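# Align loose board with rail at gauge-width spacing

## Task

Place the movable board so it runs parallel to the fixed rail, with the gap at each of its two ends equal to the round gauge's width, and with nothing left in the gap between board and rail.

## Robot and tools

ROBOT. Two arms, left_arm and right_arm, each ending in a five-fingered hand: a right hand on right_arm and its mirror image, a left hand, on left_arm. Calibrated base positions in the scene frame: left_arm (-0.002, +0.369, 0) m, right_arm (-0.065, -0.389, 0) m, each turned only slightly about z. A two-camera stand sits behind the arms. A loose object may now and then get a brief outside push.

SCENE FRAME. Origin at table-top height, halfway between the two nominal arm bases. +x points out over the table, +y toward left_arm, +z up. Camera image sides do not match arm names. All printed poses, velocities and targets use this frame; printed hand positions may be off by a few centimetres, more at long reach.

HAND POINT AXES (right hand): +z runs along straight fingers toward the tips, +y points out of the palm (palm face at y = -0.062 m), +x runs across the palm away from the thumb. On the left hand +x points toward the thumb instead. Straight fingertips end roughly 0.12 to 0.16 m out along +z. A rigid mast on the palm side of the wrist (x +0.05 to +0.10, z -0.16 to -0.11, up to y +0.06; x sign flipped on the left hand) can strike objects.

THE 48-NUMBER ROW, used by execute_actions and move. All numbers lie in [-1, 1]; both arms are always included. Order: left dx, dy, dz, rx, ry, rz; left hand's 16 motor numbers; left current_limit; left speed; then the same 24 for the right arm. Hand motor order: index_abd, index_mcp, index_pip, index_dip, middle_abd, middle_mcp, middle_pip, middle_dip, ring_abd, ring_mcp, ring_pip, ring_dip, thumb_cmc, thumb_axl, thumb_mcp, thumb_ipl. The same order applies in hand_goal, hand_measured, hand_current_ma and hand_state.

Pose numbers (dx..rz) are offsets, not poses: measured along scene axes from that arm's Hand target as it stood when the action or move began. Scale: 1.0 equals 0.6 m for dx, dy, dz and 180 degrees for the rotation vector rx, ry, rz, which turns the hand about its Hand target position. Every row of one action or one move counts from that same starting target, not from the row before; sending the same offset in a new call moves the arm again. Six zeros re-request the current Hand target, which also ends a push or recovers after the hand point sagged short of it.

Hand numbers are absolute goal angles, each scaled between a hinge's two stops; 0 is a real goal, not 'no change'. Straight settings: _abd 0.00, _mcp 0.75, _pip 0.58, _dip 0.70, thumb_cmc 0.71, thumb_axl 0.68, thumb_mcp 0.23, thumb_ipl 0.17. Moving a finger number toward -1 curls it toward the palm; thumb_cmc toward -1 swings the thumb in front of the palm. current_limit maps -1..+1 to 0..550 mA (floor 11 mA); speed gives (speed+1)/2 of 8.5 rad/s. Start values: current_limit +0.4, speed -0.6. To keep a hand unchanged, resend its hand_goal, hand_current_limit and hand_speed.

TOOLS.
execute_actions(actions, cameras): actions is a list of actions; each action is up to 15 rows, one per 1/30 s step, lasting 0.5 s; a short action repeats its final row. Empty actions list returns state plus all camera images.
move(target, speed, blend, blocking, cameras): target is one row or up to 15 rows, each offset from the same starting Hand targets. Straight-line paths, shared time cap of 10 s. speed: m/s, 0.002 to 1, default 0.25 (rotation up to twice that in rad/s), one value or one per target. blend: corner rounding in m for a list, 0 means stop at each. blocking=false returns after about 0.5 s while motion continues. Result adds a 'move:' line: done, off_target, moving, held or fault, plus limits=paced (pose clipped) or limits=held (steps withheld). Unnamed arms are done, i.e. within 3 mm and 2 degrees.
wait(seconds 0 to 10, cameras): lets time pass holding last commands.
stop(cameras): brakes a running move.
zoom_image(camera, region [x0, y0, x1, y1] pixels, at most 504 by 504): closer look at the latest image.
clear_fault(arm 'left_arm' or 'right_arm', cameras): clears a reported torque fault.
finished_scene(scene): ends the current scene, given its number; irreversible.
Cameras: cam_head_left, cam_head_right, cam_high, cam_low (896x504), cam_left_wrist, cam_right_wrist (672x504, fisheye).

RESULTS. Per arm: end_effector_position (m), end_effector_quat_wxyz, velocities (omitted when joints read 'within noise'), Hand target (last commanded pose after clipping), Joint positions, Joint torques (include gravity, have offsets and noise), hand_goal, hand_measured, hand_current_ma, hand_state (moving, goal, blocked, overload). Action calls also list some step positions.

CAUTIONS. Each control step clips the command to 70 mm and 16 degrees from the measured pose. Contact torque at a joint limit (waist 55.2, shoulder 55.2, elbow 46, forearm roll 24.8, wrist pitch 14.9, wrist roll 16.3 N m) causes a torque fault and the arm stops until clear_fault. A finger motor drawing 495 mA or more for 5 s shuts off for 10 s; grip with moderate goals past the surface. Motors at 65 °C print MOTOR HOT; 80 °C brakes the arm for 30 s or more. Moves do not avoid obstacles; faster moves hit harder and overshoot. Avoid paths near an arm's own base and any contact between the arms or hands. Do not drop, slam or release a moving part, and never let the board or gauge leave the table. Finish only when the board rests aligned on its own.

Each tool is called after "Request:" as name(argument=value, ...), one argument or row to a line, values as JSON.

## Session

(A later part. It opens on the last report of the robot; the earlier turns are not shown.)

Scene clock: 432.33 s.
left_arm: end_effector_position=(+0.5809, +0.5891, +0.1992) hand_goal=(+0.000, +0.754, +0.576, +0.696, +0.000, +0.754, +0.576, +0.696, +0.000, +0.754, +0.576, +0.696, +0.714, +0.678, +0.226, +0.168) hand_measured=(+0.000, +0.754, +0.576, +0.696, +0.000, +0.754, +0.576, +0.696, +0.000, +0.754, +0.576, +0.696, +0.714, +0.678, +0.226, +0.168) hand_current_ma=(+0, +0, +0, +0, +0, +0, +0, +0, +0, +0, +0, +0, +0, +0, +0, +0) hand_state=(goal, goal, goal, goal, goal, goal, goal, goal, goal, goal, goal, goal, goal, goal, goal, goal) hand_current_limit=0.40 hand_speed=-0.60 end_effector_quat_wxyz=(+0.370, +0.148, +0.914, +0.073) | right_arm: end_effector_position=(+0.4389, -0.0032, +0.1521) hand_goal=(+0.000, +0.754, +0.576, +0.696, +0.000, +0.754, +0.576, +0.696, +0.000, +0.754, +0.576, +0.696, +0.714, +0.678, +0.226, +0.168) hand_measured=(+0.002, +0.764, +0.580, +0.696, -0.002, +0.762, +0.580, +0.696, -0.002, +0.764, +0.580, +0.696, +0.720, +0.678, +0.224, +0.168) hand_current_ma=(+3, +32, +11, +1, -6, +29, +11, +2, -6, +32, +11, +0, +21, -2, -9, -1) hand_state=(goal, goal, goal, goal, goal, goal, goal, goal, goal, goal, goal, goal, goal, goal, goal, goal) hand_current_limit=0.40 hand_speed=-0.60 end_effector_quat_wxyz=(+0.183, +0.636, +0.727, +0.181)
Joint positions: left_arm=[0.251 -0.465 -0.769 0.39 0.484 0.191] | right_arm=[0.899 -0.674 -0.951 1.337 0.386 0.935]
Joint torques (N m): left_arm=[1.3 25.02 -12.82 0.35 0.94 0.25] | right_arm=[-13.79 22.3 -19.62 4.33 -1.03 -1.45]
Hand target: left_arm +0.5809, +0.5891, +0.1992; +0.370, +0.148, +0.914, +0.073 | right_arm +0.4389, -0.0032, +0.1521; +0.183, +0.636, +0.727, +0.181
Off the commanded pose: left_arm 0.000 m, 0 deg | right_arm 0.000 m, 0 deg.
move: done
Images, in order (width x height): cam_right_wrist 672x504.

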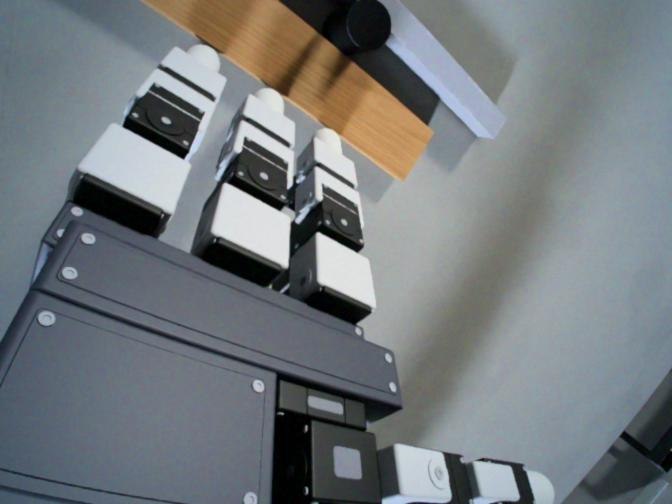

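Request:
move(
  target=[0,0,0,0,0,0,0,0.754,0.576,0.696,0,0.754,0.576,0.696,0,0.754,0.576,0.696,0.714,0.678,0.226,0.168,0.4,-0.6,0.0042,0.0006,0,0,0,0,0,0.754,0.576,0.696,0,0.754,0.576,0.696,0,0.754,0.576,0.696,0.714,0.678,0.226,0.168,0.4,-0.6],
  speed=0.02,
)

Request:
move(
  target=[0,0,0,0,0,0,0,0.754,0.576,0.696,0,0.754,0.576,0.696,0,0.754,0.576,0.696,0.714,0.678,0.226,0.168,0.4,-0.6,0.0025,0.0003,0,0,0,0,0,0.754,0.576,0.696,0,0.754,0.576,0.696,0,0.754,0.576,0.696,0.714,0.678,0.226,0.168,0.4,-0.6],
  speed=0.02,
)

Request:
move(
  target=[0,0,0,0,0,0,0,0.754,0.576,0.696,0,0.754,0.576,0.696,0,0.754,0.576,0.696,0.714,0.678,0.226,0.168,0.4,-0.6,0.0017,0.0003,0,0,0,0,0,0.754,0.576,0.696,0,0.754,0.576,0.696,0,0.754,0.576,0.696,0.714,0.678,0.226,0.168,0.4,-0.6],
  speed=0.02,
  cameras=["cam_right_wrist"],
)

Request:
zoom_image(
  camera="cam_right_wrist",
  region=[150, 0, 470, 240],
)

Scene clock: 439.97 s.
left_arm: end_effector_position=(+0.5809, +0.5891, +0.1992) hand_goal=(+0.000, +0.754, +0.576, +0.696, +0.000, +0.754, +0.576, +0.696, +0.000, +0.754, +0.576, +0.696, +0.714, +0.678, +0.226, +0.168) hand_measured=(+0.000, +0.754, +0.576, +0.696, +0.000, +0.754, +0.576, +0.696, +0.000, +0.754, +0.576, +0.696, +0.714, +0.678, +0.226, +0.168) hand_current_ma=(+0, +0, +0, +0, +0, +0, +0, +0, +0, +0, +0, +0, +0, +0, +0, +0) hand_state=(goal, goal, goal, goal, goal, goal, goal, goal, goal, goal, goal, goal, goal, goal, goal, goal) hand_current_limit=0.40 hand_speed=-0.60 end_effector_quat_wxyz=(+0.370, +0.148, +0.914, +0.073) | right_arm: end_effector_position=(+0.4414, -0.0029, +0.1521) hand_goal=(+0.000, +0.754, +0.576, +0.696, +0.000, +0.754, +0.576, +0.696, +0.000, +0.754, +0.576, +0.696, +0.714, +0.678, +0.226, +0.168) hand_measured=(+0.002, +0.764, +0.580, +0.696, -0.002, +0.762, +0.580, +0.696, -0.002, +0.764, +0.580, +0.696, +0.720, +0.678, +0.224, +0.168) hand_current_ma=(+3, +32, +11, +1, -6, +29, +11, +2, -6, +32, +11, +0, +21, -2, -9, -1) hand_state=(goal, goal, goal, goal, goal, goal, goal, goal, goal, goal, goal, goal, goal, goal, goal, goal) hand_current_limit=0.40 hand_speed=-0.60 end_effector_quat_wxyz=(+0.183, +0.636, +0.727, +0.181)
Joint positions: left_arm=[0.251 -0.465 -0.769 0.39 0.484 0.191] | right_arm=[0.896 -0.677 -0.957 1.339 0.384 0.928]
Joint torques (N m): left_arm=[0.35 25.41 -12.52 0.27 0.91 0.26] | right_arm=[-15.09 21.46 -20.36 3.91 -1.01 -1.42]
Hand target: left_arm +0.5809, +0.5891, +0.1992; +0.370, +0.148, +0.914, +0.073 | right_arm +0.4414, -0.0029, +0.1521; +0.183, +0.636, +0.727, +0.181
Off the commanded pose: left_arm 0.000 m, 0 deg | right_arm 0.000 m, 0 deg.
move: done

Scene clock: 440.67 s.
left_arm: end_effector_position=(+0.5809, +0.5891, +0.1992) hand_goal=(+0.000, +0.754, +0.576, +0.696, +0.000, +0.754, +0.576, +0.696, +0.000, +0.754, +0.576, +0.696, +0.714, +0.678, +0.226, +0.168) hand_measured=(+0.000, +0.754, +0.576, +0.696, +0.000, +0.754, +0.576, +0.696, +0.000, +0.754, +0.576, +0.696, +0.714, +0.678, +0.226, +0.168) hand_current_ma=(+0, +0, +0, +0, +0, +0, +0, +0, +0, +0, +0, +0, +0, +0, +0, +0) hand_state=(goal, goal, goal, goal, goal, goal, goal, goal, goal, goal, goal, goal, goal, goal, goal, goal) hand_current_limit=0.40 hand_speed=-0.60 end_effector_quat_wxyz=(+0.370, +0.148, +0.914, +0.073) | right_arm: end_effector_position=(+0.4429, -0.0027, +0.1521) hand_goal=(+0.000, +0.754, +0.576, +0.696, +0.000, +0.754, +0.576, +0.696, +0.000, +0.754, +0.576, +0.696, +0.714, +0.678, +0.226, +0.168) hand_measured=(+0.000, +0.766, +0.580, +0.696, -0.002, +0.768, +0.580, +0.696, -0.002, +0.768, +0.580, +0.696, +0.720, +0.678, +0.224, +0.168) hand_current_ma=(+2, +45, +13, +1, -6, +48, +14, +2, -6, +48, +13, +1, +21, -2, -9, -1) hand_state=(goal, goal, goal, goal, goal, goal, goal, goal, goal, goal, goal, goal, goal, goal, goal, goal) hand_current_limit=0.40 hand_speed=-0.60 end_effector_quat_wxyz=(+0.183, +0.636, +0.727, +0.181)
Joint positions: left_arm=[0.251 -0.465 -0.769 0.39 0.484 0.191] | right_arm=[0.894 -0.679 -0.96 1.341 0.383 0.925]
Joint torques (N m): left_arm=[0.91 24.83 -12.28 0.2 0.9 0.24] | right_arm=[-15.71 20.93 -20.33 4.26 -0.74 -1.4]
Hand target: left_arm +0.5809, +0.5891, +0.1992; +0.370, +0.148, +0.914, +0.073 | right_arm +0.4429, -0.0027, +0.1521; +0.183, +0.636, +0.727, +0.181
Off the commanded pose: left_arm 0.000 m, 0 deg | right_arm 0.000 m, 0 deg.
move: done

Scene clock: 441.37 s.
left_arm: end_effector_position=(+0.5809, +0.5891, +0.1992) hand_goal=(+0.000, +0.754, +0.576, +0.696, +0.000, +0.754, +0.576, +0.696, +0.000, +0.754, +0.576, +0.696, +0.714, +0.678, +0.226, +0.168) hand_measured=(+0.000, +0.754, +0.576, +0.696, +0.000, +0.754, +0.576, +0.696, +0.000, +0.754, +0.576, +0.696, +0.714, +0.678, +0.226, +0.168) hand_current_ma=(+0, +0, +0, +0, +0, +0, +0, +0, +0, +0, +0, +0, +0, +0, +0, +0) hand_state=(goal, goal, goal, goal, goal, goal, goal, goal, goal, goal, goal, goal, goal, goal, goal, goal) hand_current_limit=0.40 hand_speed=-0.60 end_effector_quat_wxyz=(+0.370, +0.148, +0.914, +0.073) | right_arm: end_effector_position=(+0.4440, -0.0025, +0.1521) hand_goal=(+0.000, +0.754, +0.576, +0.696, +0.000, +0.754, +0.576, +0.696, +0.000, +0.754, +0.576, +0.696, +0.714, +0.678, +0.226, +0.168) hand_measured=(+0.000, +0.770, +0.582, +0.696, -0.002, +0.772, +0.584, +0.698, -0.002, +0.772, +0.582, +0.698, +0.720, +0.678, +0.224, +0.168) hand_current_ma=(+2, +59, +16, +1, -6, +70, +23, +6, -6, +68, +21, +4, +21, -2, -9, -1) hand_state=(goal, goal, goal, goal, goal, goal, goal, goal, goal, goal, goal, goal, goal, goal, goal, goal) hand_current_limit=0.40 hand_speed=-0.60 end_effector_quat_wxyz=(+0.183, +0.636, +0.727, +0.181)
Joint positions: left_arm=[0.251 -0.465 -0.769 0.39 0.484 0.191] | right_arm=[0.892 -0.68 -0.962 1.342 0.383 0.922]
Joint torques (N m): left_arm=[0.32 24.77 -12.8 0.27 0.85 0.16] | right_arm=[-16.52 19.64 -20.7 4.02 -0.63 -1.42]
Hand target: left_arm +0.5809, +0.5891, +0.1992; +0.370, +0.148, +0.914, +0.073 | right_arm +0.4440, -0.0025, +0.1521; +0.183, +0.636, +0.727, +0.181
Off the commanded pose: left_arm 0.000 m, 0 deg | right_arm 0.000 m, 0 deg.
move: done
Images, in order (width x height): cam_right_wrist 672x504.

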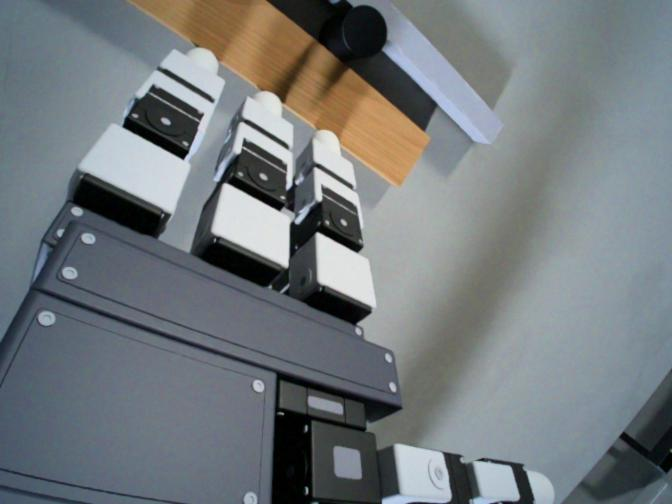

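Scaled by 1.575 from the camera's 672x504 image, which has a finer 960x720 frame.

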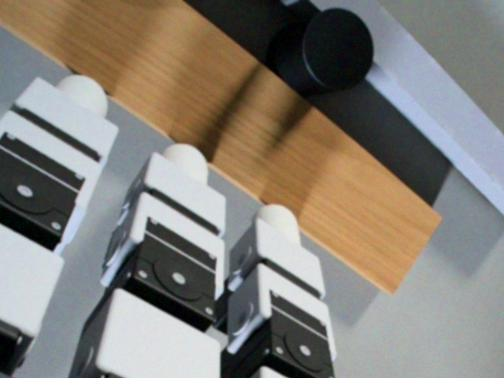

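Request:
move(
  target=[
    [0,0,0,0,0,0,0,0.754,0.576,0.696,0,0.754,0.576,0.696,0,0.754,0.576,0.696,0.714,0.678,0.226,0.168,0.4,-0.6,-0.0412,-0.0058,0,0,0,0,0,0.754,0.576,0.696,0,0.754,0.576,0.696,0,0.754,0.576,0.696,0.714,0.678,0.226,0.168,0.4,-0.6],
    [0,0,0,0,0,0,0,0.754,0.576,0.696,0,0.754,0.576,0.696,0,0.754,0.576,0.696,0.714,0.678,0.226,0.168,0.4,-0.6,-0.053,0.0197,0.1133,0,0,0,0,0.754,0.576,0.696,0,0.754,0.576,0.696,0,0.754,0.576,0.696,0.714,0.678,0.226,0.168,0.4,-0.6],
  ],
  cameras=["cam_right_wrist"],
  speed=[0.03,0.15],
)

Request:
zoom_image(
  camera="cam_right_wrist",
  region=[360, 50, 420, 95],
)

Request:
zoom_image(
  camera="cam_right_wrist",
  region=[320, 0, 480, 120],
)

Request:
move(
  target=[0,0,0,0,0,0,0,0.754,0.576,0.696,0,0.754,0.576,0.696,0,0.754,0.576,0.696,0.714,0.678,0.226,0.168,0.4,-0.6,-0.0365,0.3313,0,0,0,0,0,0.754,0.576,0.696,0,0.754,0.576,0.696,0,0.754,0.576,0.696,0.714,0.678,0.226,0.168,0.4,-0.6],
  cameras=["cam_right_wrist"],
  speed=0.15,
)

Request:
zoom_image(
  camera="cam_right_wrist",
  region=[360, 50, 420, 95],
)

Request:
zoom_image(
  camera="cam_right_wrist",
  region=[320, 0, 480, 120],
)

Scene clock: 453.30 s.
left_arm: end_effector_position=(+0.5809, +0.5891, +0.1992) hand_goal=(+0.000, +0.754, +0.576, +0.696, +0.000, +0.754, +0.576, +0.696, +0.000, +0.754, +0.576, +0.696, +0.714, +0.678, +0.226, +0.168) hand_measured=(+0.000, +0.754, +0.576, +0.696, +0.000, +0.754, +0.576, +0.696, +0.000, +0.754, +0.576, +0.696, +0.714, +0.678, +0.226, +0.168) hand_current_ma=(+0, +0, +0, +0, +0, +0, +0, +0, +0, +0, +0, +0, +0, +0, +0, +0) hand_state=(goal, goal, goal, goal, goal, goal, goal, goal, goal, goal, goal, goal, goal, goal, goal, goal) hand_current_limit=0.40 hand_speed=-0.60 end_effector_quat_wxyz=(+0.370, +0.148, +0.914, +0.073) | right_arm: end_effector_position=(+0.4122, +0.0093, +0.2200) hand_goal=(+0.000, +0.754, +0.576, +0.696, +0.000, +0.754, +0.576, +0.696, +0.000, +0.754, +0.576, +0.696, +0.714, +0.678, +0.226, +0.168) hand_measured=(+0.000, +0.764, +0.580, +0.696, -0.002, +0.764, +0.580, +0.698, -0.002, +0.764, +0.580, +0.698, +0.720, +0.678, +0.224, +0.168) hand_current_ma=(+0, +35, +12, +2, -6, +32, +11, +6, -6, +35, +11, +4, +21, -2, -9, -1) hand_state=(goal, goal, goal, goal, goal, goal, goal, goal, goal, goal, goal, goal, goal, goal, goal, goal) hand_current_limit=0.40 hand_speed=-0.60 end_effector_quat_wxyz=(+0.183, +0.636, +0.727, +0.181)
Joint positions: left_arm=[0.251 -0.465 -0.769 0.39 0.484 0.191] | right_arm=[0.957 -0.521 -0.92 1.689 0.398 0.612]
Joint torques (N m): left_arm=[-0.33 25.42 -12.73 0.37 0.87 0.25] | right_arm=[14.51 45.38 -21.57 4.08 2.33 -1.39]
Hand target: left_arm +0.5809, +0.5891, +0.1992; +0.370, +0.148, +0.914, +0.073 | right_arm +0.4122, +0.0093, +0.2201; +0.183, +0.636, +0.727, +0.181
Off the commanded pose: left_arm 0.000 m, 0 deg | right_arm 0.000 m, 0 deg.
move: done
Images, in order (width x height): cam_right_wrist 672x504.

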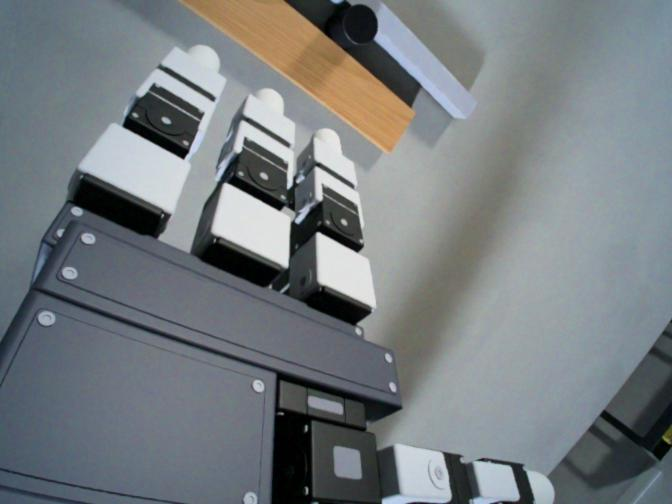

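Scaled by 8.400 from the camera's 672x504 image, which has a finer 960x720 frame.

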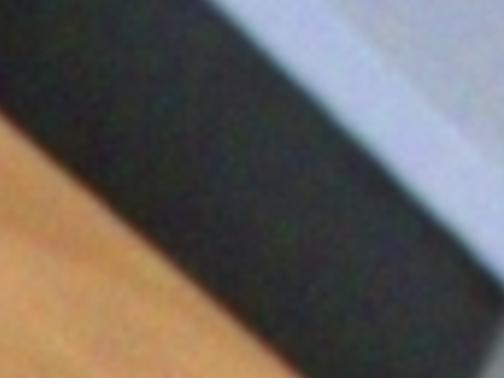

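Scaled by 3.150 from the camera's 672x504 image, which has a finer 960x720 frame.

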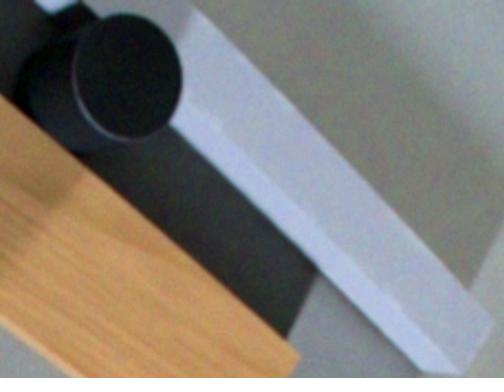

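Scene clock: 455.03 s.
left_arm: end_effector_position=(+0.5809, +0.5891, +0.1992) hand_goal=(+0.000, +0.754, +0.576, +0.696, +0.000, +0.754, +0.576, +0.696, +0.000, +0.754, +0.576, +0.696, +0.714, +0.678, +0.226, +0.168) hand_measured=(+0.000, +0.754, +0.576, +0.696, +0.000, +0.754, +0.576, +0.696, +0.000, +0.754, +0.576, +0.696, +0.714, +0.678, +0.226, +0.168) hand_current_ma=(+0, +0, +0, +0, +0, +0, +0, +0, +0, +0, +0, +0, +0, +0, +0, +0) hand_state=(goal, goal, goal, goal, goal, goal, goal, goal, goal, goal, goal, goal, goal, goal, goal, goal) hand_current_limit=0.40 hand_speed=-0.60 end_effector_quat_wxyz=(+0.370, +0.148, +0.914, +0.073) | right_arm: end_effector_position=(+0.3903, +0.2081, +0.2201) hand_goal=(+0.000, +0.754, +0.576, +0.696, +0.000, +0.754, +0.576, +0.696, +0.000, +0.754, +0.576, +0.696, +0.714, +0.678, +0.226, +0.168) hand_measured=(+0.000, +0.764, +0.580, +0.696, -0.002, +0.764, +0.580, +0.698, -0.002, +0.764, +0.580, +0.698, +0.720, +0.678, +0.224, +0.168) hand_current_ma=(+0, +34, +12, +2, -6, +31, +11, +6, -6, +34, +11, +4, +21, -2, -9, -1) hand_state=(goal, goal, goal, goal, goal, goal, goal, goal, goal, goal, goal, goal, goal, goal, goal, goal) hand_current_limit=0.40 hand_speed=-0.60 end_effector_quat_wxyz=(+0.183, +0.636, +0.727, +0.181)
Joint positions: left_arm=[0.251 -0.465 -0.769 0.39 0.484 0.191] | right_arm=[1.162 -0.835 -1.459 2.198 0.576 0.242]
Joint torques (N m): left_arm=[0.78 25.44 -12.79 0.32 0.87 0.26] | right_arm=[14.92 29.61 -22.81 3.58 2.13 -1.47]
Hand target: left_arm +0.5809, +0.5891, +0.1992; +0.370, +0.148, +0.914, +0.073 | right_arm +0.3903, +0.2081, +0.2201; +0.183, +0.636, +0.727, +0.181
Off the commanded pose: left_arm 0.000 m, 0 deg | right_arm 0.000 m, 0 deg.
move: done
Images, in order (width x height): cam_right_wrist 672x504.

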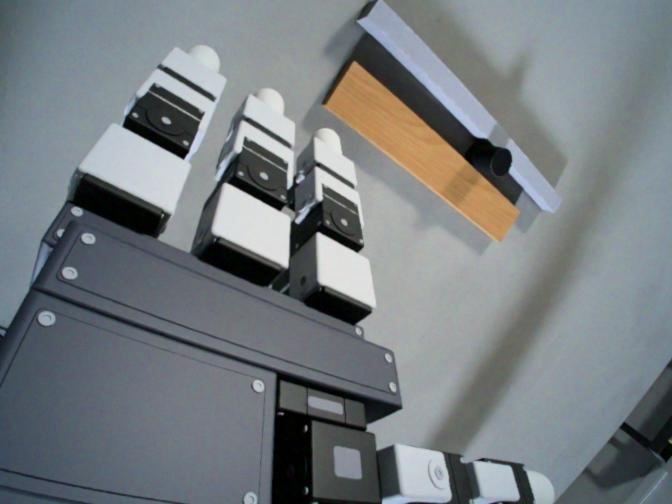

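Scaled by 8.400 from the camera's 672x504 image, which has a finer 960x720 frame.

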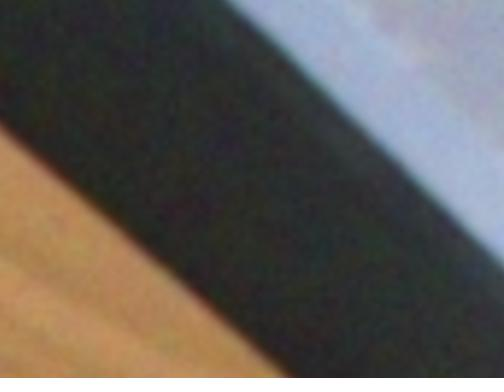

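Scaled by 3.150 from the camera's 672x504 image, which has a finer 960x720 frame.

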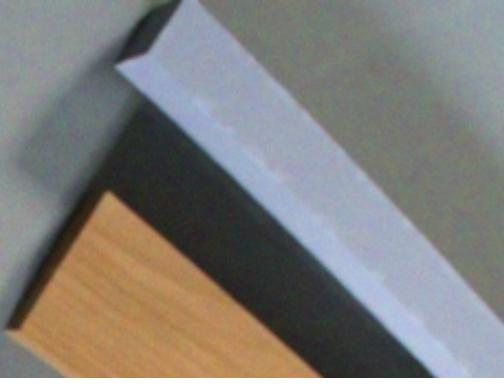

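Request:
move(
  target=[0,0,0,0,0,0,0,0.754,0.576,0.696,0,0.754,0.576,0.696,0,0.754,0.576,0.696,0.714,0.678,0.226,0.168,0.4,-0.6,0.2482,-0.3288,0,-0.0107,0.0826,0,0.1,0.754,0.576,0.696,-0.1,0.754,0.576,0.696,-0.12,0.754,0.576,0.696,0.714,0.678,0.226,0.168,0.4,-0.6],
  cameras=["cam_right_wrist","cam_high","cam_low"],
  speed=0.15,
)

Request:
zoom_image(
  camera="cam_right_wrist",
  region=[200, 30, 400, 180],
)

Request:
zoom_image(
  camera="cam_high",
  region=[400, 190, 530, 310],
)

Scene clock: 488.67 s.
left_arm: end_effector_position=(+0.5809, +0.5891, +0.1992) hand_goal=(+0.000, +0.754, +0.576, +0.696, +0.000, +0.754, +0.576, +0.696, +0.000, +0.754, +0.576, +0.696, +0.714, +0.678, +0.226, +0.168) hand_measured=(+0.000, +0.754, +0.576, +0.696, +0.000, +0.754, +0.576, +0.696, +0.000, +0.754, +0.576, +0.696, +0.714, +0.678, +0.226, +0.168) hand_current_ma=(+0, +0, +0, +0, +0, +0, +0, +0, +0, +0, +0, +0, +0, +0, +0, +0) hand_state=(goal, goal, goal, goal, goal, goal, goal, goal, goal, goal, goal, goal, goal, goal, goal, goal) hand_current_limit=0.40 hand_speed=-0.60 end_effector_quat_wxyz=(+0.370, +0.148, +0.914, +0.073) | right_arm: end_effector_position=(+0.5392, +0.0109, +0.2202) hand_goal=(+0.100, +0.754, +0.576, +0.696, -0.100, +0.754, +0.576, +0.696, -0.120, +0.754, +0.576, +0.696, +0.714, +0.678, +0.226, +0.168) hand_measured=(+0.096, +0.758, +0.580, +0.696, -0.096, +0.758, +0.578, +0.698, -0.116, +0.758, +0.578, +0.698, +0.720, +0.678, +0.224, +0.168) hand_current_ma=(-9, +14, +8, +2, +7, +13, +8, +6, +8, +14, +8, +4, +21, -2, -9, -1) hand_state=(goal, goal, goal, goal, goal, goal, goal, goal, goal, goal, goal, goal, goal, goal, goal, goal) hand_current_limit=0.40 hand_speed=-0.60 end_effector_quat_wxyz=(+0.098, +0.651, +0.748, +0.085)
Joint positions: left_arm=[0.251 -0.465 -0.769 0.39 0.484 0.191] | right_arm=[0.738 -0.685 -1.314 2.749 0.465 -0.645]
Joint torques (N m): left_arm=[0.73 24.82 -12.81 0.26 0.8 0.3] | right_arm=[-13.74 35 -23.44 3.78 1.73 -1.41]
Hand target: left_arm +0.5809, +0.5891, +0.1992; +0.370, +0.148, +0.914, +0.073 | right_arm +0.5392, +0.0108, +0.2201; +0.098, +0.651, +0.748, +0.085
Off the commanded pose: left_arm 0.000 m, 0 deg | right_arm 0.000 m, 0 deg.
move: done
Images, in order (width x height): cam_high 896x504, cam_low 896x504, cam_right_wrist 672x504.

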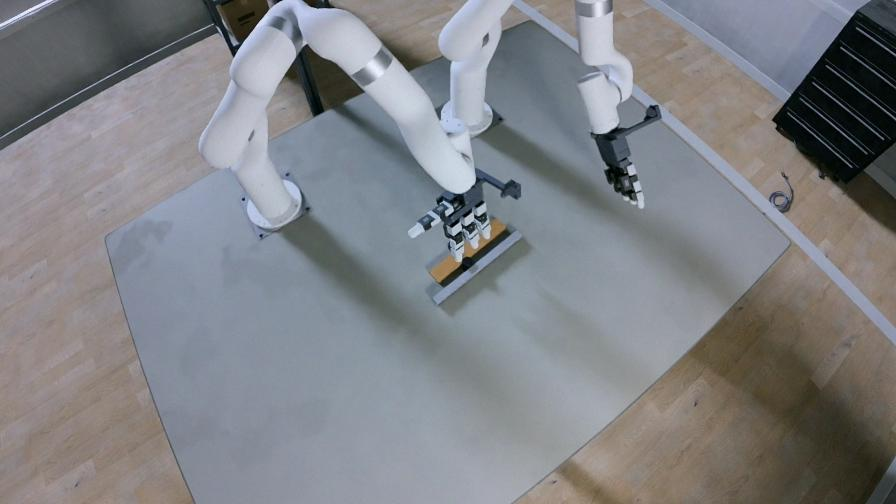

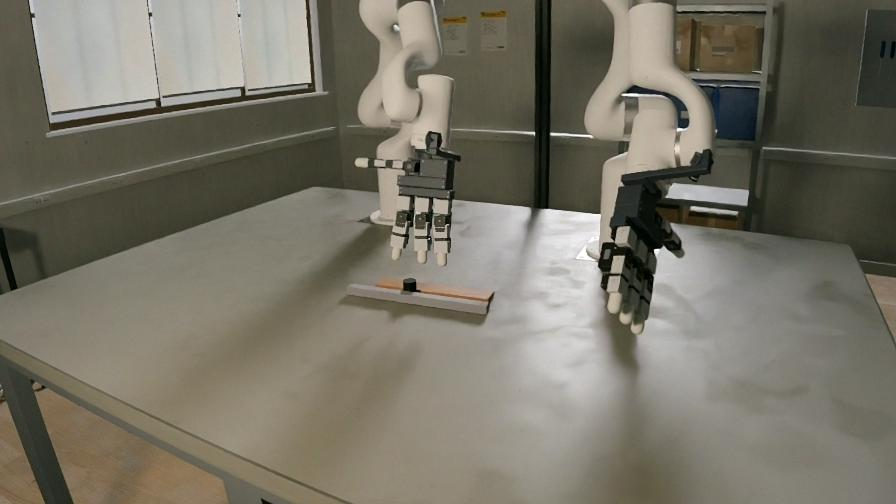

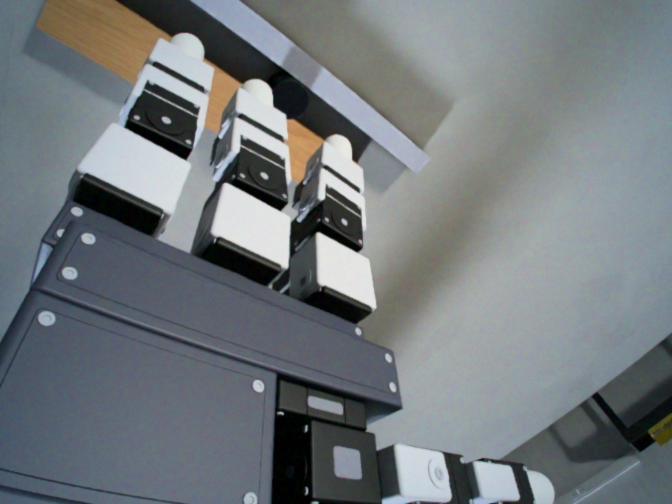

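Scaled by 2.520 from the camera's 672x504 image, which has a finer 960x720 frame.

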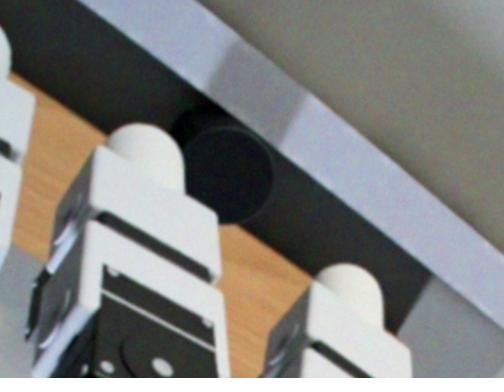

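Scaled by 3.877 from the camera's 896x504 image, which has a finer 1280x720 frame.

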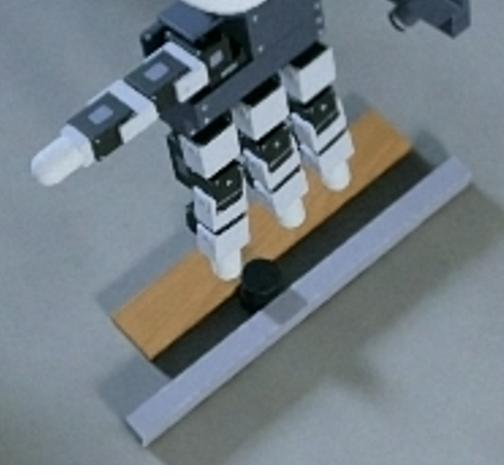

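Request:
move(
  target=[
    [0,0,0,0,0,0,0,0.754,0.576,0.696,0,0.754,0.576,0.696,0,0.754,0.576,0.696,0.714,0.678,0.226,0.168,0.4,-0.6,0.0065,0.001,-0.06,0,0,0,0.1,0.754,0.576,0.696,-0.1,0.754,0.576,0.696,-0.12,0.754,0.576,0.696,0.714,0.678,0.226,0.168,0.4,-0.6],
    [0,0,0,0,0,0,0,0.754,0.576,0.696,0,0.754,0.576,0.696,0,0.754,0.576,0.696,0.714,0.678,0.226,0.168,0.4,-0.6,0.0065,0.001,-0.1,0,0,0,0.1,0.754,0.576,0.696,-0.1,0.754,0.576,0.696,-0.12,0.754,0.576,0.696,0.714,0.678,0.226,0.168,0.4,-0.6],
  ],
  cameras=["cam_right_wrist","cam_high","cam_low"],
  speed=[0.1,0.04],
)

Request:
zoom_image(
  camera="cam_right_wrist",
  region=[200, 30, 400, 180],
)

Request:
zoom_image(
  camera="cam_low",
  region=[360, 240, 480, 330],
)

Scene clock: 499.40 s.
left_arm: end_effector_position=(+0.5809, +0.5891, +0.1992) hand_goal=(+0.000, +0.754, +0.576, +0.696, +0.000, +0.754, +0.576, +0.696, +0.000, +0.754, +0.576, +0.696, +0.714, +0.678, +0.226, +0.168) hand_measured=(+0.000, +0.754, +0.576, +0.696, +0.000, +0.754, +0.576, +0.696, +0.000, +0.754, +0.576, +0.696, +0.714, +0.678, +0.226, +0.168) hand_current_ma=(+0, +0, +0, +0, +0, +0, +0, +0, +0, +0, +0, +0, +0, +0, +0, +0) hand_state=(goal, goal, goal, goal, goal, goal, goal, goal, goal, goal, goal, goal, goal, goal, goal, goal) hand_current_limit=0.40 hand_speed=-0.60 end_effector_quat_wxyz=(+0.370, +0.148, +0.914, +0.073) | right_arm: end_effector_position=(+0.5430, +0.0113, +0.1600) hand_goal=(+0.100, +0.754, +0.576, +0.696, -0.100, +0.754, +0.576, +0.696, -0.120, +0.754, +0.576, +0.696, +0.714, +0.678, +0.226, +0.168) hand_measured=(+0.096, +0.758, +0.580, +0.696, -0.096, +0.758, +0.578, +0.698, -0.116, +0.758, +0.578, +0.698, +0.720, +0.678, +0.224, +0.168) hand_current_ma=(-9, +14, +8, +2, +7, +13, +8, +6, +8, +14, +8, +4, +21, -2, -9, -1) hand_state=(goal, goal, goal, goal, goal, goal, goal, goal, goal, goal, goal, goal, goal, goal, goal, goal) hand_current_limit=0.40 hand_speed=-0.60 end_effector_quat_wxyz=(+0.098, +0.651, +0.748, +0.085)
Joint positions: left_arm=[0.251 -0.465 -0.769 0.39 0.484 0.191] | right_arm=[0.734 -0.785 -1.32 2.661 0.378 -0.552]
Joint torques (N m): left_arm=[0.13 24.95 -12.8 0.35 0.84 0.25] | right_arm=[-11.9 26.17 -22.43 -3.56 -1.82 1.46]
Hand target: left_arm +0.5809, +0.5891, +0.1992; +0.370, +0.148, +0.914, +0.073 | right_arm +0.5431, +0.0114, +0.1601; +0.098, +0.651, +0.748, +0.085
Off the commanded pose: left_arm 0.000 m, 0 deg | right_arm 0.000 m, 0 deg.
move: done
Images, in order (width x height): cam_high 896x504, cam_low 896x504, cam_right_wrist 672x504.

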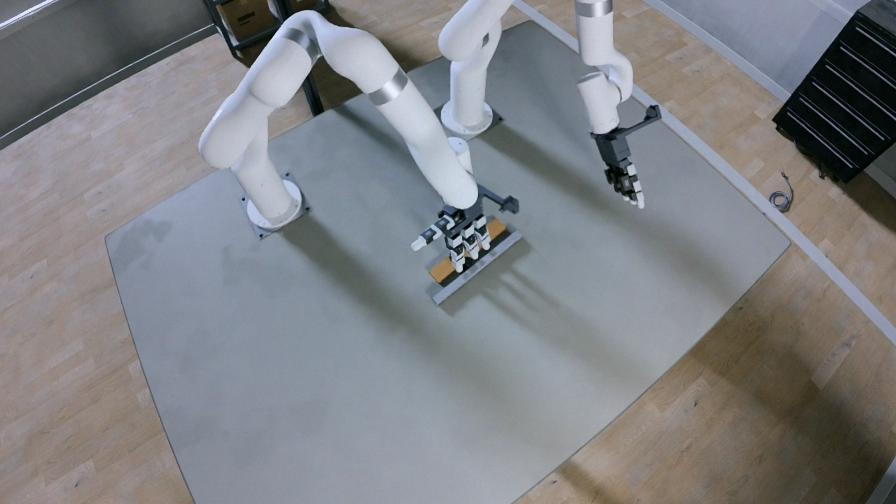

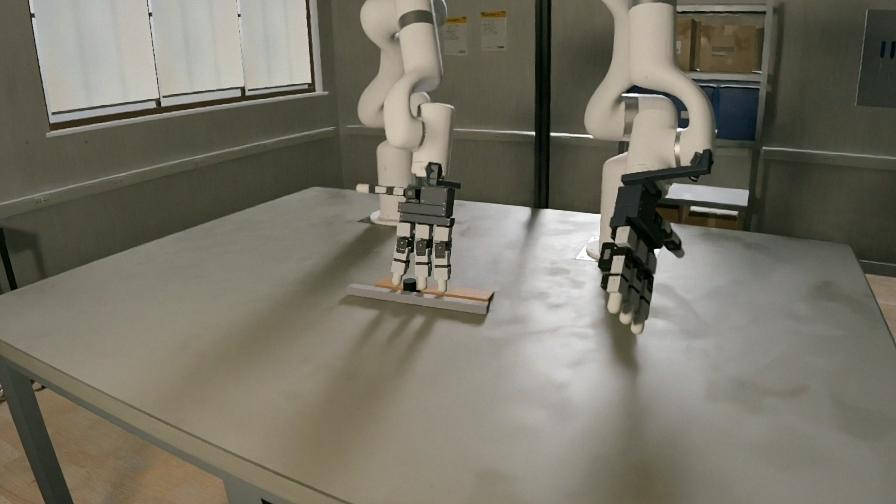

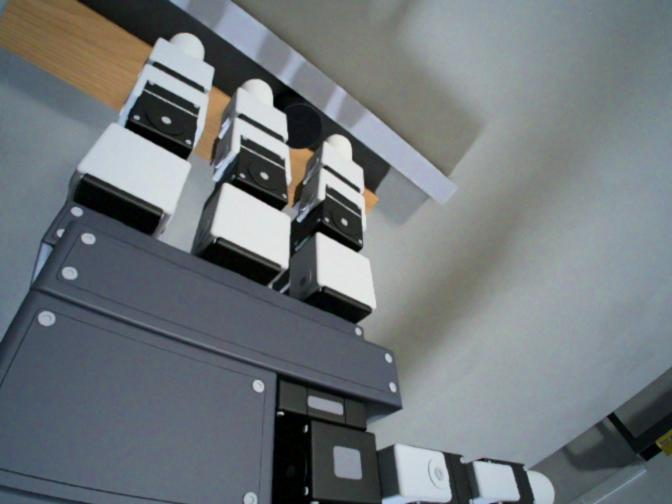

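Scaled by 2.520 from the camera's 672x504 image, which has a finer 960x720 frame.

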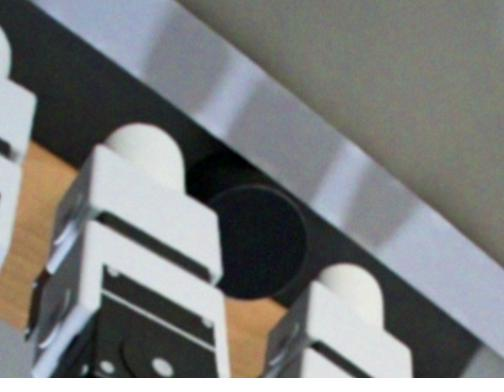

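Scaled by 4.200 from the camera's 896x504 image, which has a finer 1280x720 frame.

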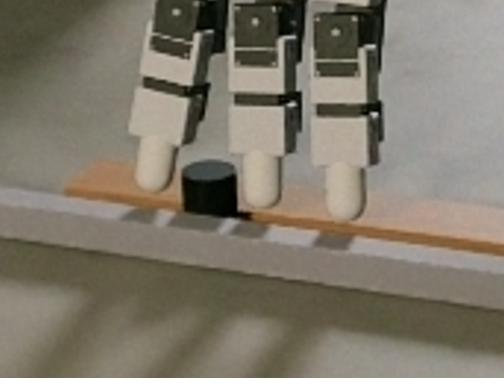

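Request:
move(
  target=[
    [0,0,0,0,0,0,0,0.754,0.576,0.696,0,0.754,0.576,0.696,0,0.754,0.576,0.696,0.714,0.678,0.226,0.168,0.4,-0.6,-0.0033,-0.0015,-0.003,0,0,0,0.1,0.754,0.576,0.696,-0.1,0.754,0.576,0.696,-0.12,0.754,0.576,0.696,0.714,0.678,0.226,0.168,0.4,-0.6],
    [0,0,0,0,0,0,0,0.754,0.576,0.696,0,0.754,0.576,0.696,0,0.754,0.576,0.696,0.714,0.678,0.226,0.168,0.4,-0.6,-0.0033,-0.0015,-0.003,0,0,0,-0.1,0.754,0.576,0.696,0.1,0.754,0.576,0.696,-0.1,0.754,0.576,0.696,0.714,0.678,0.226,0.168,0.1,-0.95],
  ],
  cameras=["cam_right_wrist","cam_high","cam_low"],
  speed=[0.04,0.04],
)

Request:
zoom_image(
  camera="cam_right_wrist",
  region=[200, 30, 400, 180],
)

Request:
zoom_image(
  camera="cam_low",
  region=[360, 240, 480, 330],
)

Scene clock: 509.43 s.
left_arm: end_effector_position=(+0.5809, +0.5891, +0.1992) hand_goal=(+0.000, +0.754, +0.576, +0.696, +0.000, +0.754, +0.576, +0.696, +0.000, +0.754, +0.576, +0.696, +0.714, +0.678, +0.226, +0.168) hand_measured=(+0.000, +0.754, +0.576, +0.696, +0.000, +0.754, +0.576, +0.696, +0.000, +0.754, +0.576, +0.696, +0.714, +0.678, +0.226, +0.168) hand_current_ma=(+0, +0, +0, +0, +0, +0, +0, +0, +0, +0, +0, +0, +0, +0, +0, +0) hand_state=(goal, goal, goal, goal, goal, goal, goal, goal, goal, goal, goal, goal, goal, goal, goal, goal) hand_current_limit=0.40 hand_speed=-0.60 end_effector_quat_wxyz=(+0.370, +0.148, +0.914, +0.073) | right_arm: end_effector_position=(+0.5411, +0.0105, +0.1583) hand_goal=(-0.100, +0.754, +0.576, +0.696, +0.100, +0.754, +0.576, +0.696, -0.100, +0.754, +0.576, +0.696, +0.714, +0.678, +0.226, +0.168) hand_measured=(+0.016, +0.758, +0.578, +0.696, -0.034, +0.758, +0.578, +0.698, -0.102, +0.758, +0.578, +0.698, +0.720, +0.678, +0.224, +0.168) hand_current_ma=(+147, +14, +8, +2, -215, +13, +8, +6, -7, +14, +8, +4, +21, -2, -9, -1) hand_state=(moving, goal, goal, goal, moving, goal, goal, goal, goal, goal, goal, goal, goal, goal, goal, goal) hand_current_limit=0.10 hand_speed=-0.95 end_effector_quat_wxyz=(+0.098, +0.651, +0.748, +0.085)
Joint positions: left_arm=[0.251 -0.465 -0.769 0.39 0.484 0.191] | right_arm=[0.735 -0.784 -1.313 2.653 0.373 -0.543]
Joint torques (N m): left_arm=[0.43 25.9 -12.81 0.46 0.76 0.31] | right_arm=[13.35 53.08 -7.43 -3.83 -1.55 1.5]
Hand target: left_arm +0.5809, +0.5891, +0.1992; +0.370, +0.148, +0.914, +0.073 | right_arm +0.5411, +0.0105, +0.1583; +0.098, +0.651, +0.748, +0.085
Off the commanded pose: left_arm 0.000 m, 0 deg | right_arm 0.000 m, 0 deg.
move: done
Images, in order (width x height): cam_high 896x504, cam_low 896x504, cam_right_wrist 672x504.

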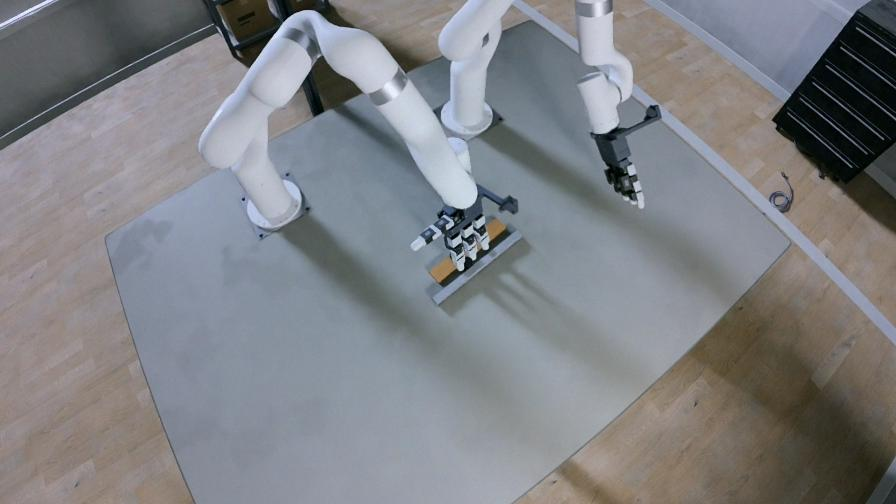

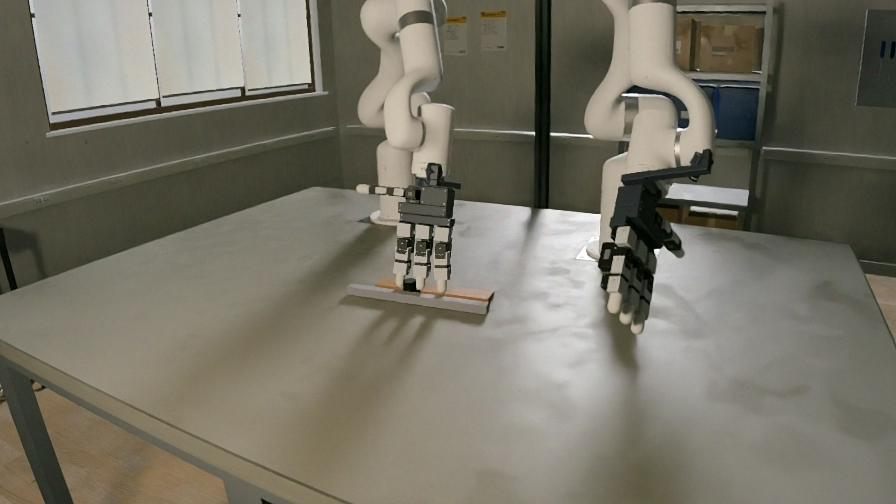

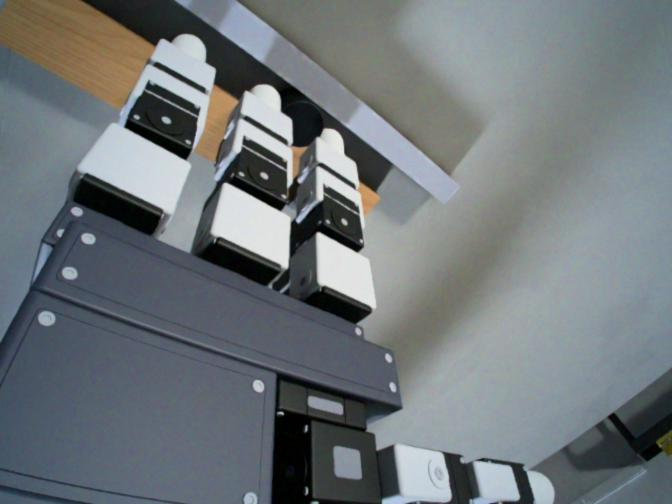

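Scaled by 2.520 from the camera's 672x504 image, which has a finer 960x720 frame.

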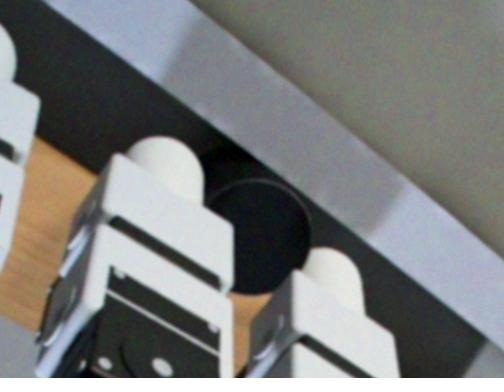

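Scaled by 4.200 from the camera's 896x504 image, which has a finer 1280x720 frame.

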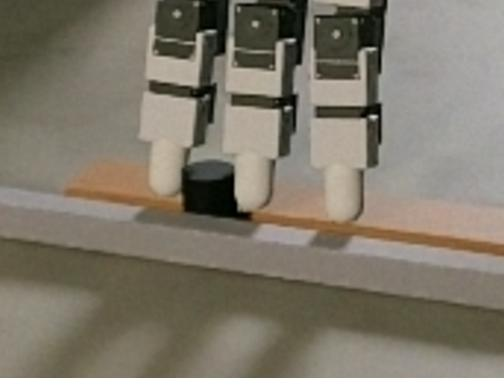

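Request:
move(
  target=[
    [0,0,0,0,0,0,0,0.754,0.576,0.696,0,0.754,0.576,0.696,0,0.754,0.576,0.696,0.714,0.678,0.226,0.168,0.4,-0.6,0,0,0.004,0,0,0,-0.1,0.754,0.576,0.696,0.1,0.754,0.576,0.696,-0.1,0.754,0.576,0.696,0.714,0.678,0.226,0.168,0.1,-0.95],
    [0,0,0,0,0,0,0,0.754,0.576,0.696,0,0.754,0.576,0.696,0,0.754,0.576,0.696,0.714,0.678,0.226,0.168,0.4,-0.6,-0.0122,0.1158,0.004,0,0,0,-0.1,0.754,0.576,0.696,0.1,0.754,0.576,0.696,-0.1,0.754,0.576,0.696,0.714,0.678,0.226,0.168,0.1,-0.95],
  ],
  cameras=["cam_right_wrist","cam_high","cam_low"],
  speed=[0.04,0.05],
)

Request:
zoom_image(
  camera="cam_right_wrist",
  region=[200, 30, 400, 180],
)

Request:
zoom_image(
  camera="cam_low",
  region=[360, 240, 480, 330],
)

Request:
zoom_image(
  camera="cam_high",
  region=[400, 190, 530, 310],
)

Scene clock: 519.53 s.
left_arm: end_effector_position=(+0.5809, +0.5891, +0.1992) hand_goal=(+0.000, +0.754, +0.576, +0.696, +0.000, +0.754, +0.576, +0.696, +0.000, +0.754, +0.576, +0.696, +0.714, +0.678, +0.226, +0.168) hand_measured=(+0.000, +0.754, +0.576, +0.696, +0.000, +0.754, +0.576, +0.696, +0.000, +0.754, +0.576, +0.696, +0.714, +0.678, +0.226, +0.168) hand_current_ma=(+0, +0, +0, +0, +0, +0, +0, +0, +0, +0, +0, +0, +0, +0, +0, +0) hand_state=(goal, goal, goal, goal, goal, goal, goal, goal, goal, goal, goal, goal, goal, goal, goal, goal) hand_current_limit=0.40 hand_speed=-0.60 end_effector_quat_wxyz=(+0.370, +0.148, +0.914, +0.073) | right_arm: end_effector_position=(+0.5338, +0.0800, +0.1607) hand_goal=(-0.100, +0.754, +0.576, +0.696, +0.100, +0.754, +0.576, +0.696, -0.100, +0.754, +0.576, +0.696, +0.714, +0.678, +0.226, +0.168) hand_measured=(+0.012, +0.758, +0.578, +0.696, -0.030, +0.760, +0.578, +0.698, -0.102, +0.758, +0.578, +0.698, +0.720, +0.678, +0.224, +0.168) hand_current_ma=(+302, +14, +8, +2, -302, +20, +8, +6, -6, +14, +8, +4, +21, -2, -9, -1) hand_state=(blocked, goal, goal, goal, blocked, goal, goal, goal, goal, goal, goal, goal, goal, goal, goal, goal) hand_current_limit=0.10 hand_speed=-0.95 end_effector_quat_wxyz=(+0.098, +0.651, +0.748, +0.085)
Joint positions: left_arm=[0.251 -0.465 -0.769 0.39 0.484 0.191] | right_arm=[0.821 -0.868 -1.472 2.707 0.46 -0.523]
Joint torques (N m): left_arm=[0.13 25.81 -12.82 0.38 0.76 0.3] | right_arm=[13.86 30.14 -24.01 3.52 1.64 1.4]
Hand target: left_arm +0.5809, +0.5891, +0.1992; +0.370, +0.148, +0.914, +0.073 | right_arm +0.5338, +0.0800, +0.1607; +0.098, +0.651, +0.748, +0.085
Off the commanded pose: left_arm 0.000 m, 0 deg | right_arm 0.000 m, 0 deg.
move: done
Images, in order (width x height): cam_high 896x504, cam_low 896x504, cam_right_wrist 672x504.

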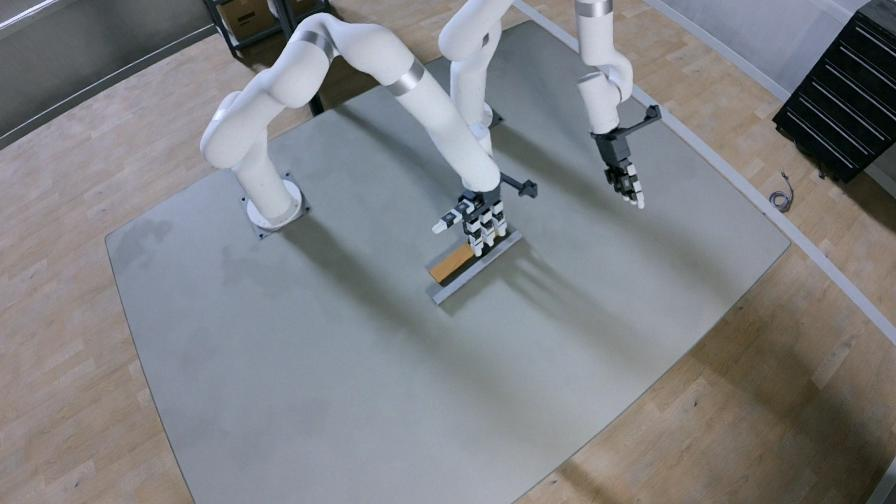

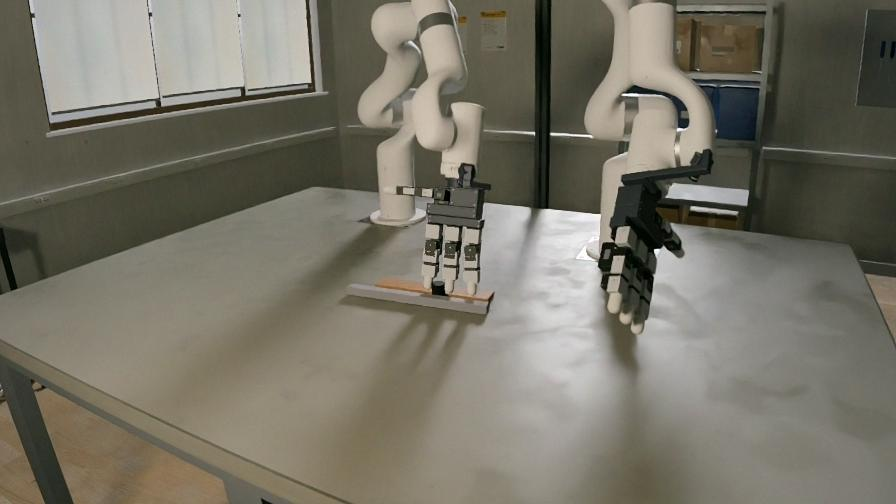

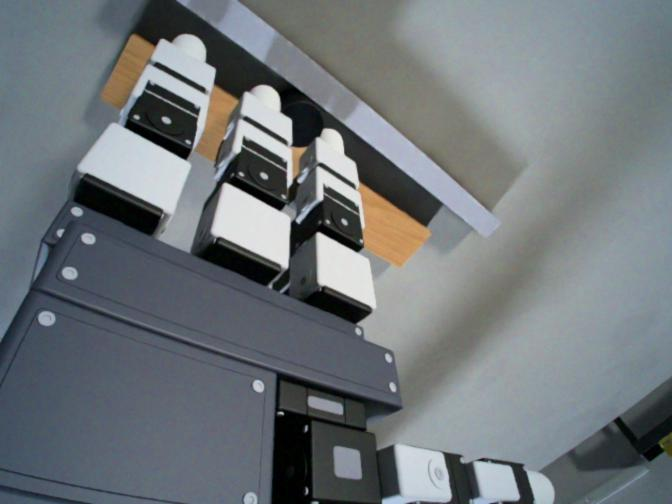

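Scaled by 2.520 from the camera's 672x504 image, which has a finer 960x720 frame.

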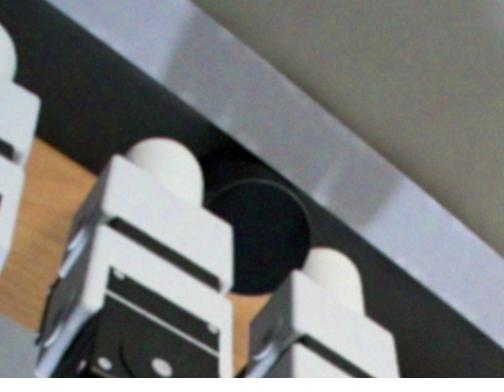

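Scaled by 4.200 from the camera's 896x504 image, which has a finer 1280x720 frame.

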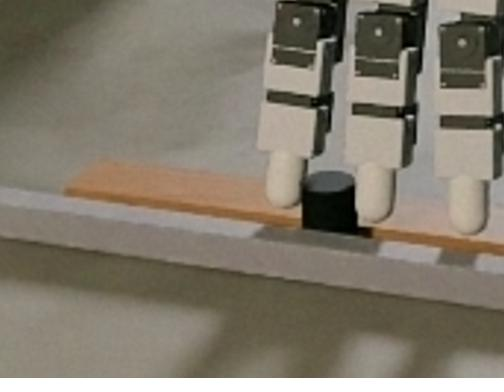

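Scaled by 3.877 from the camera's 896x504 image, which has a finer 1280x720 frame.

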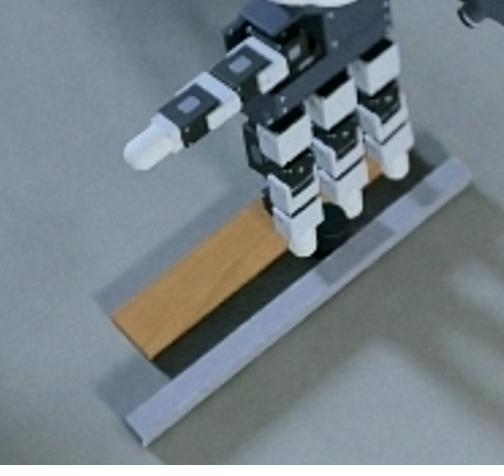

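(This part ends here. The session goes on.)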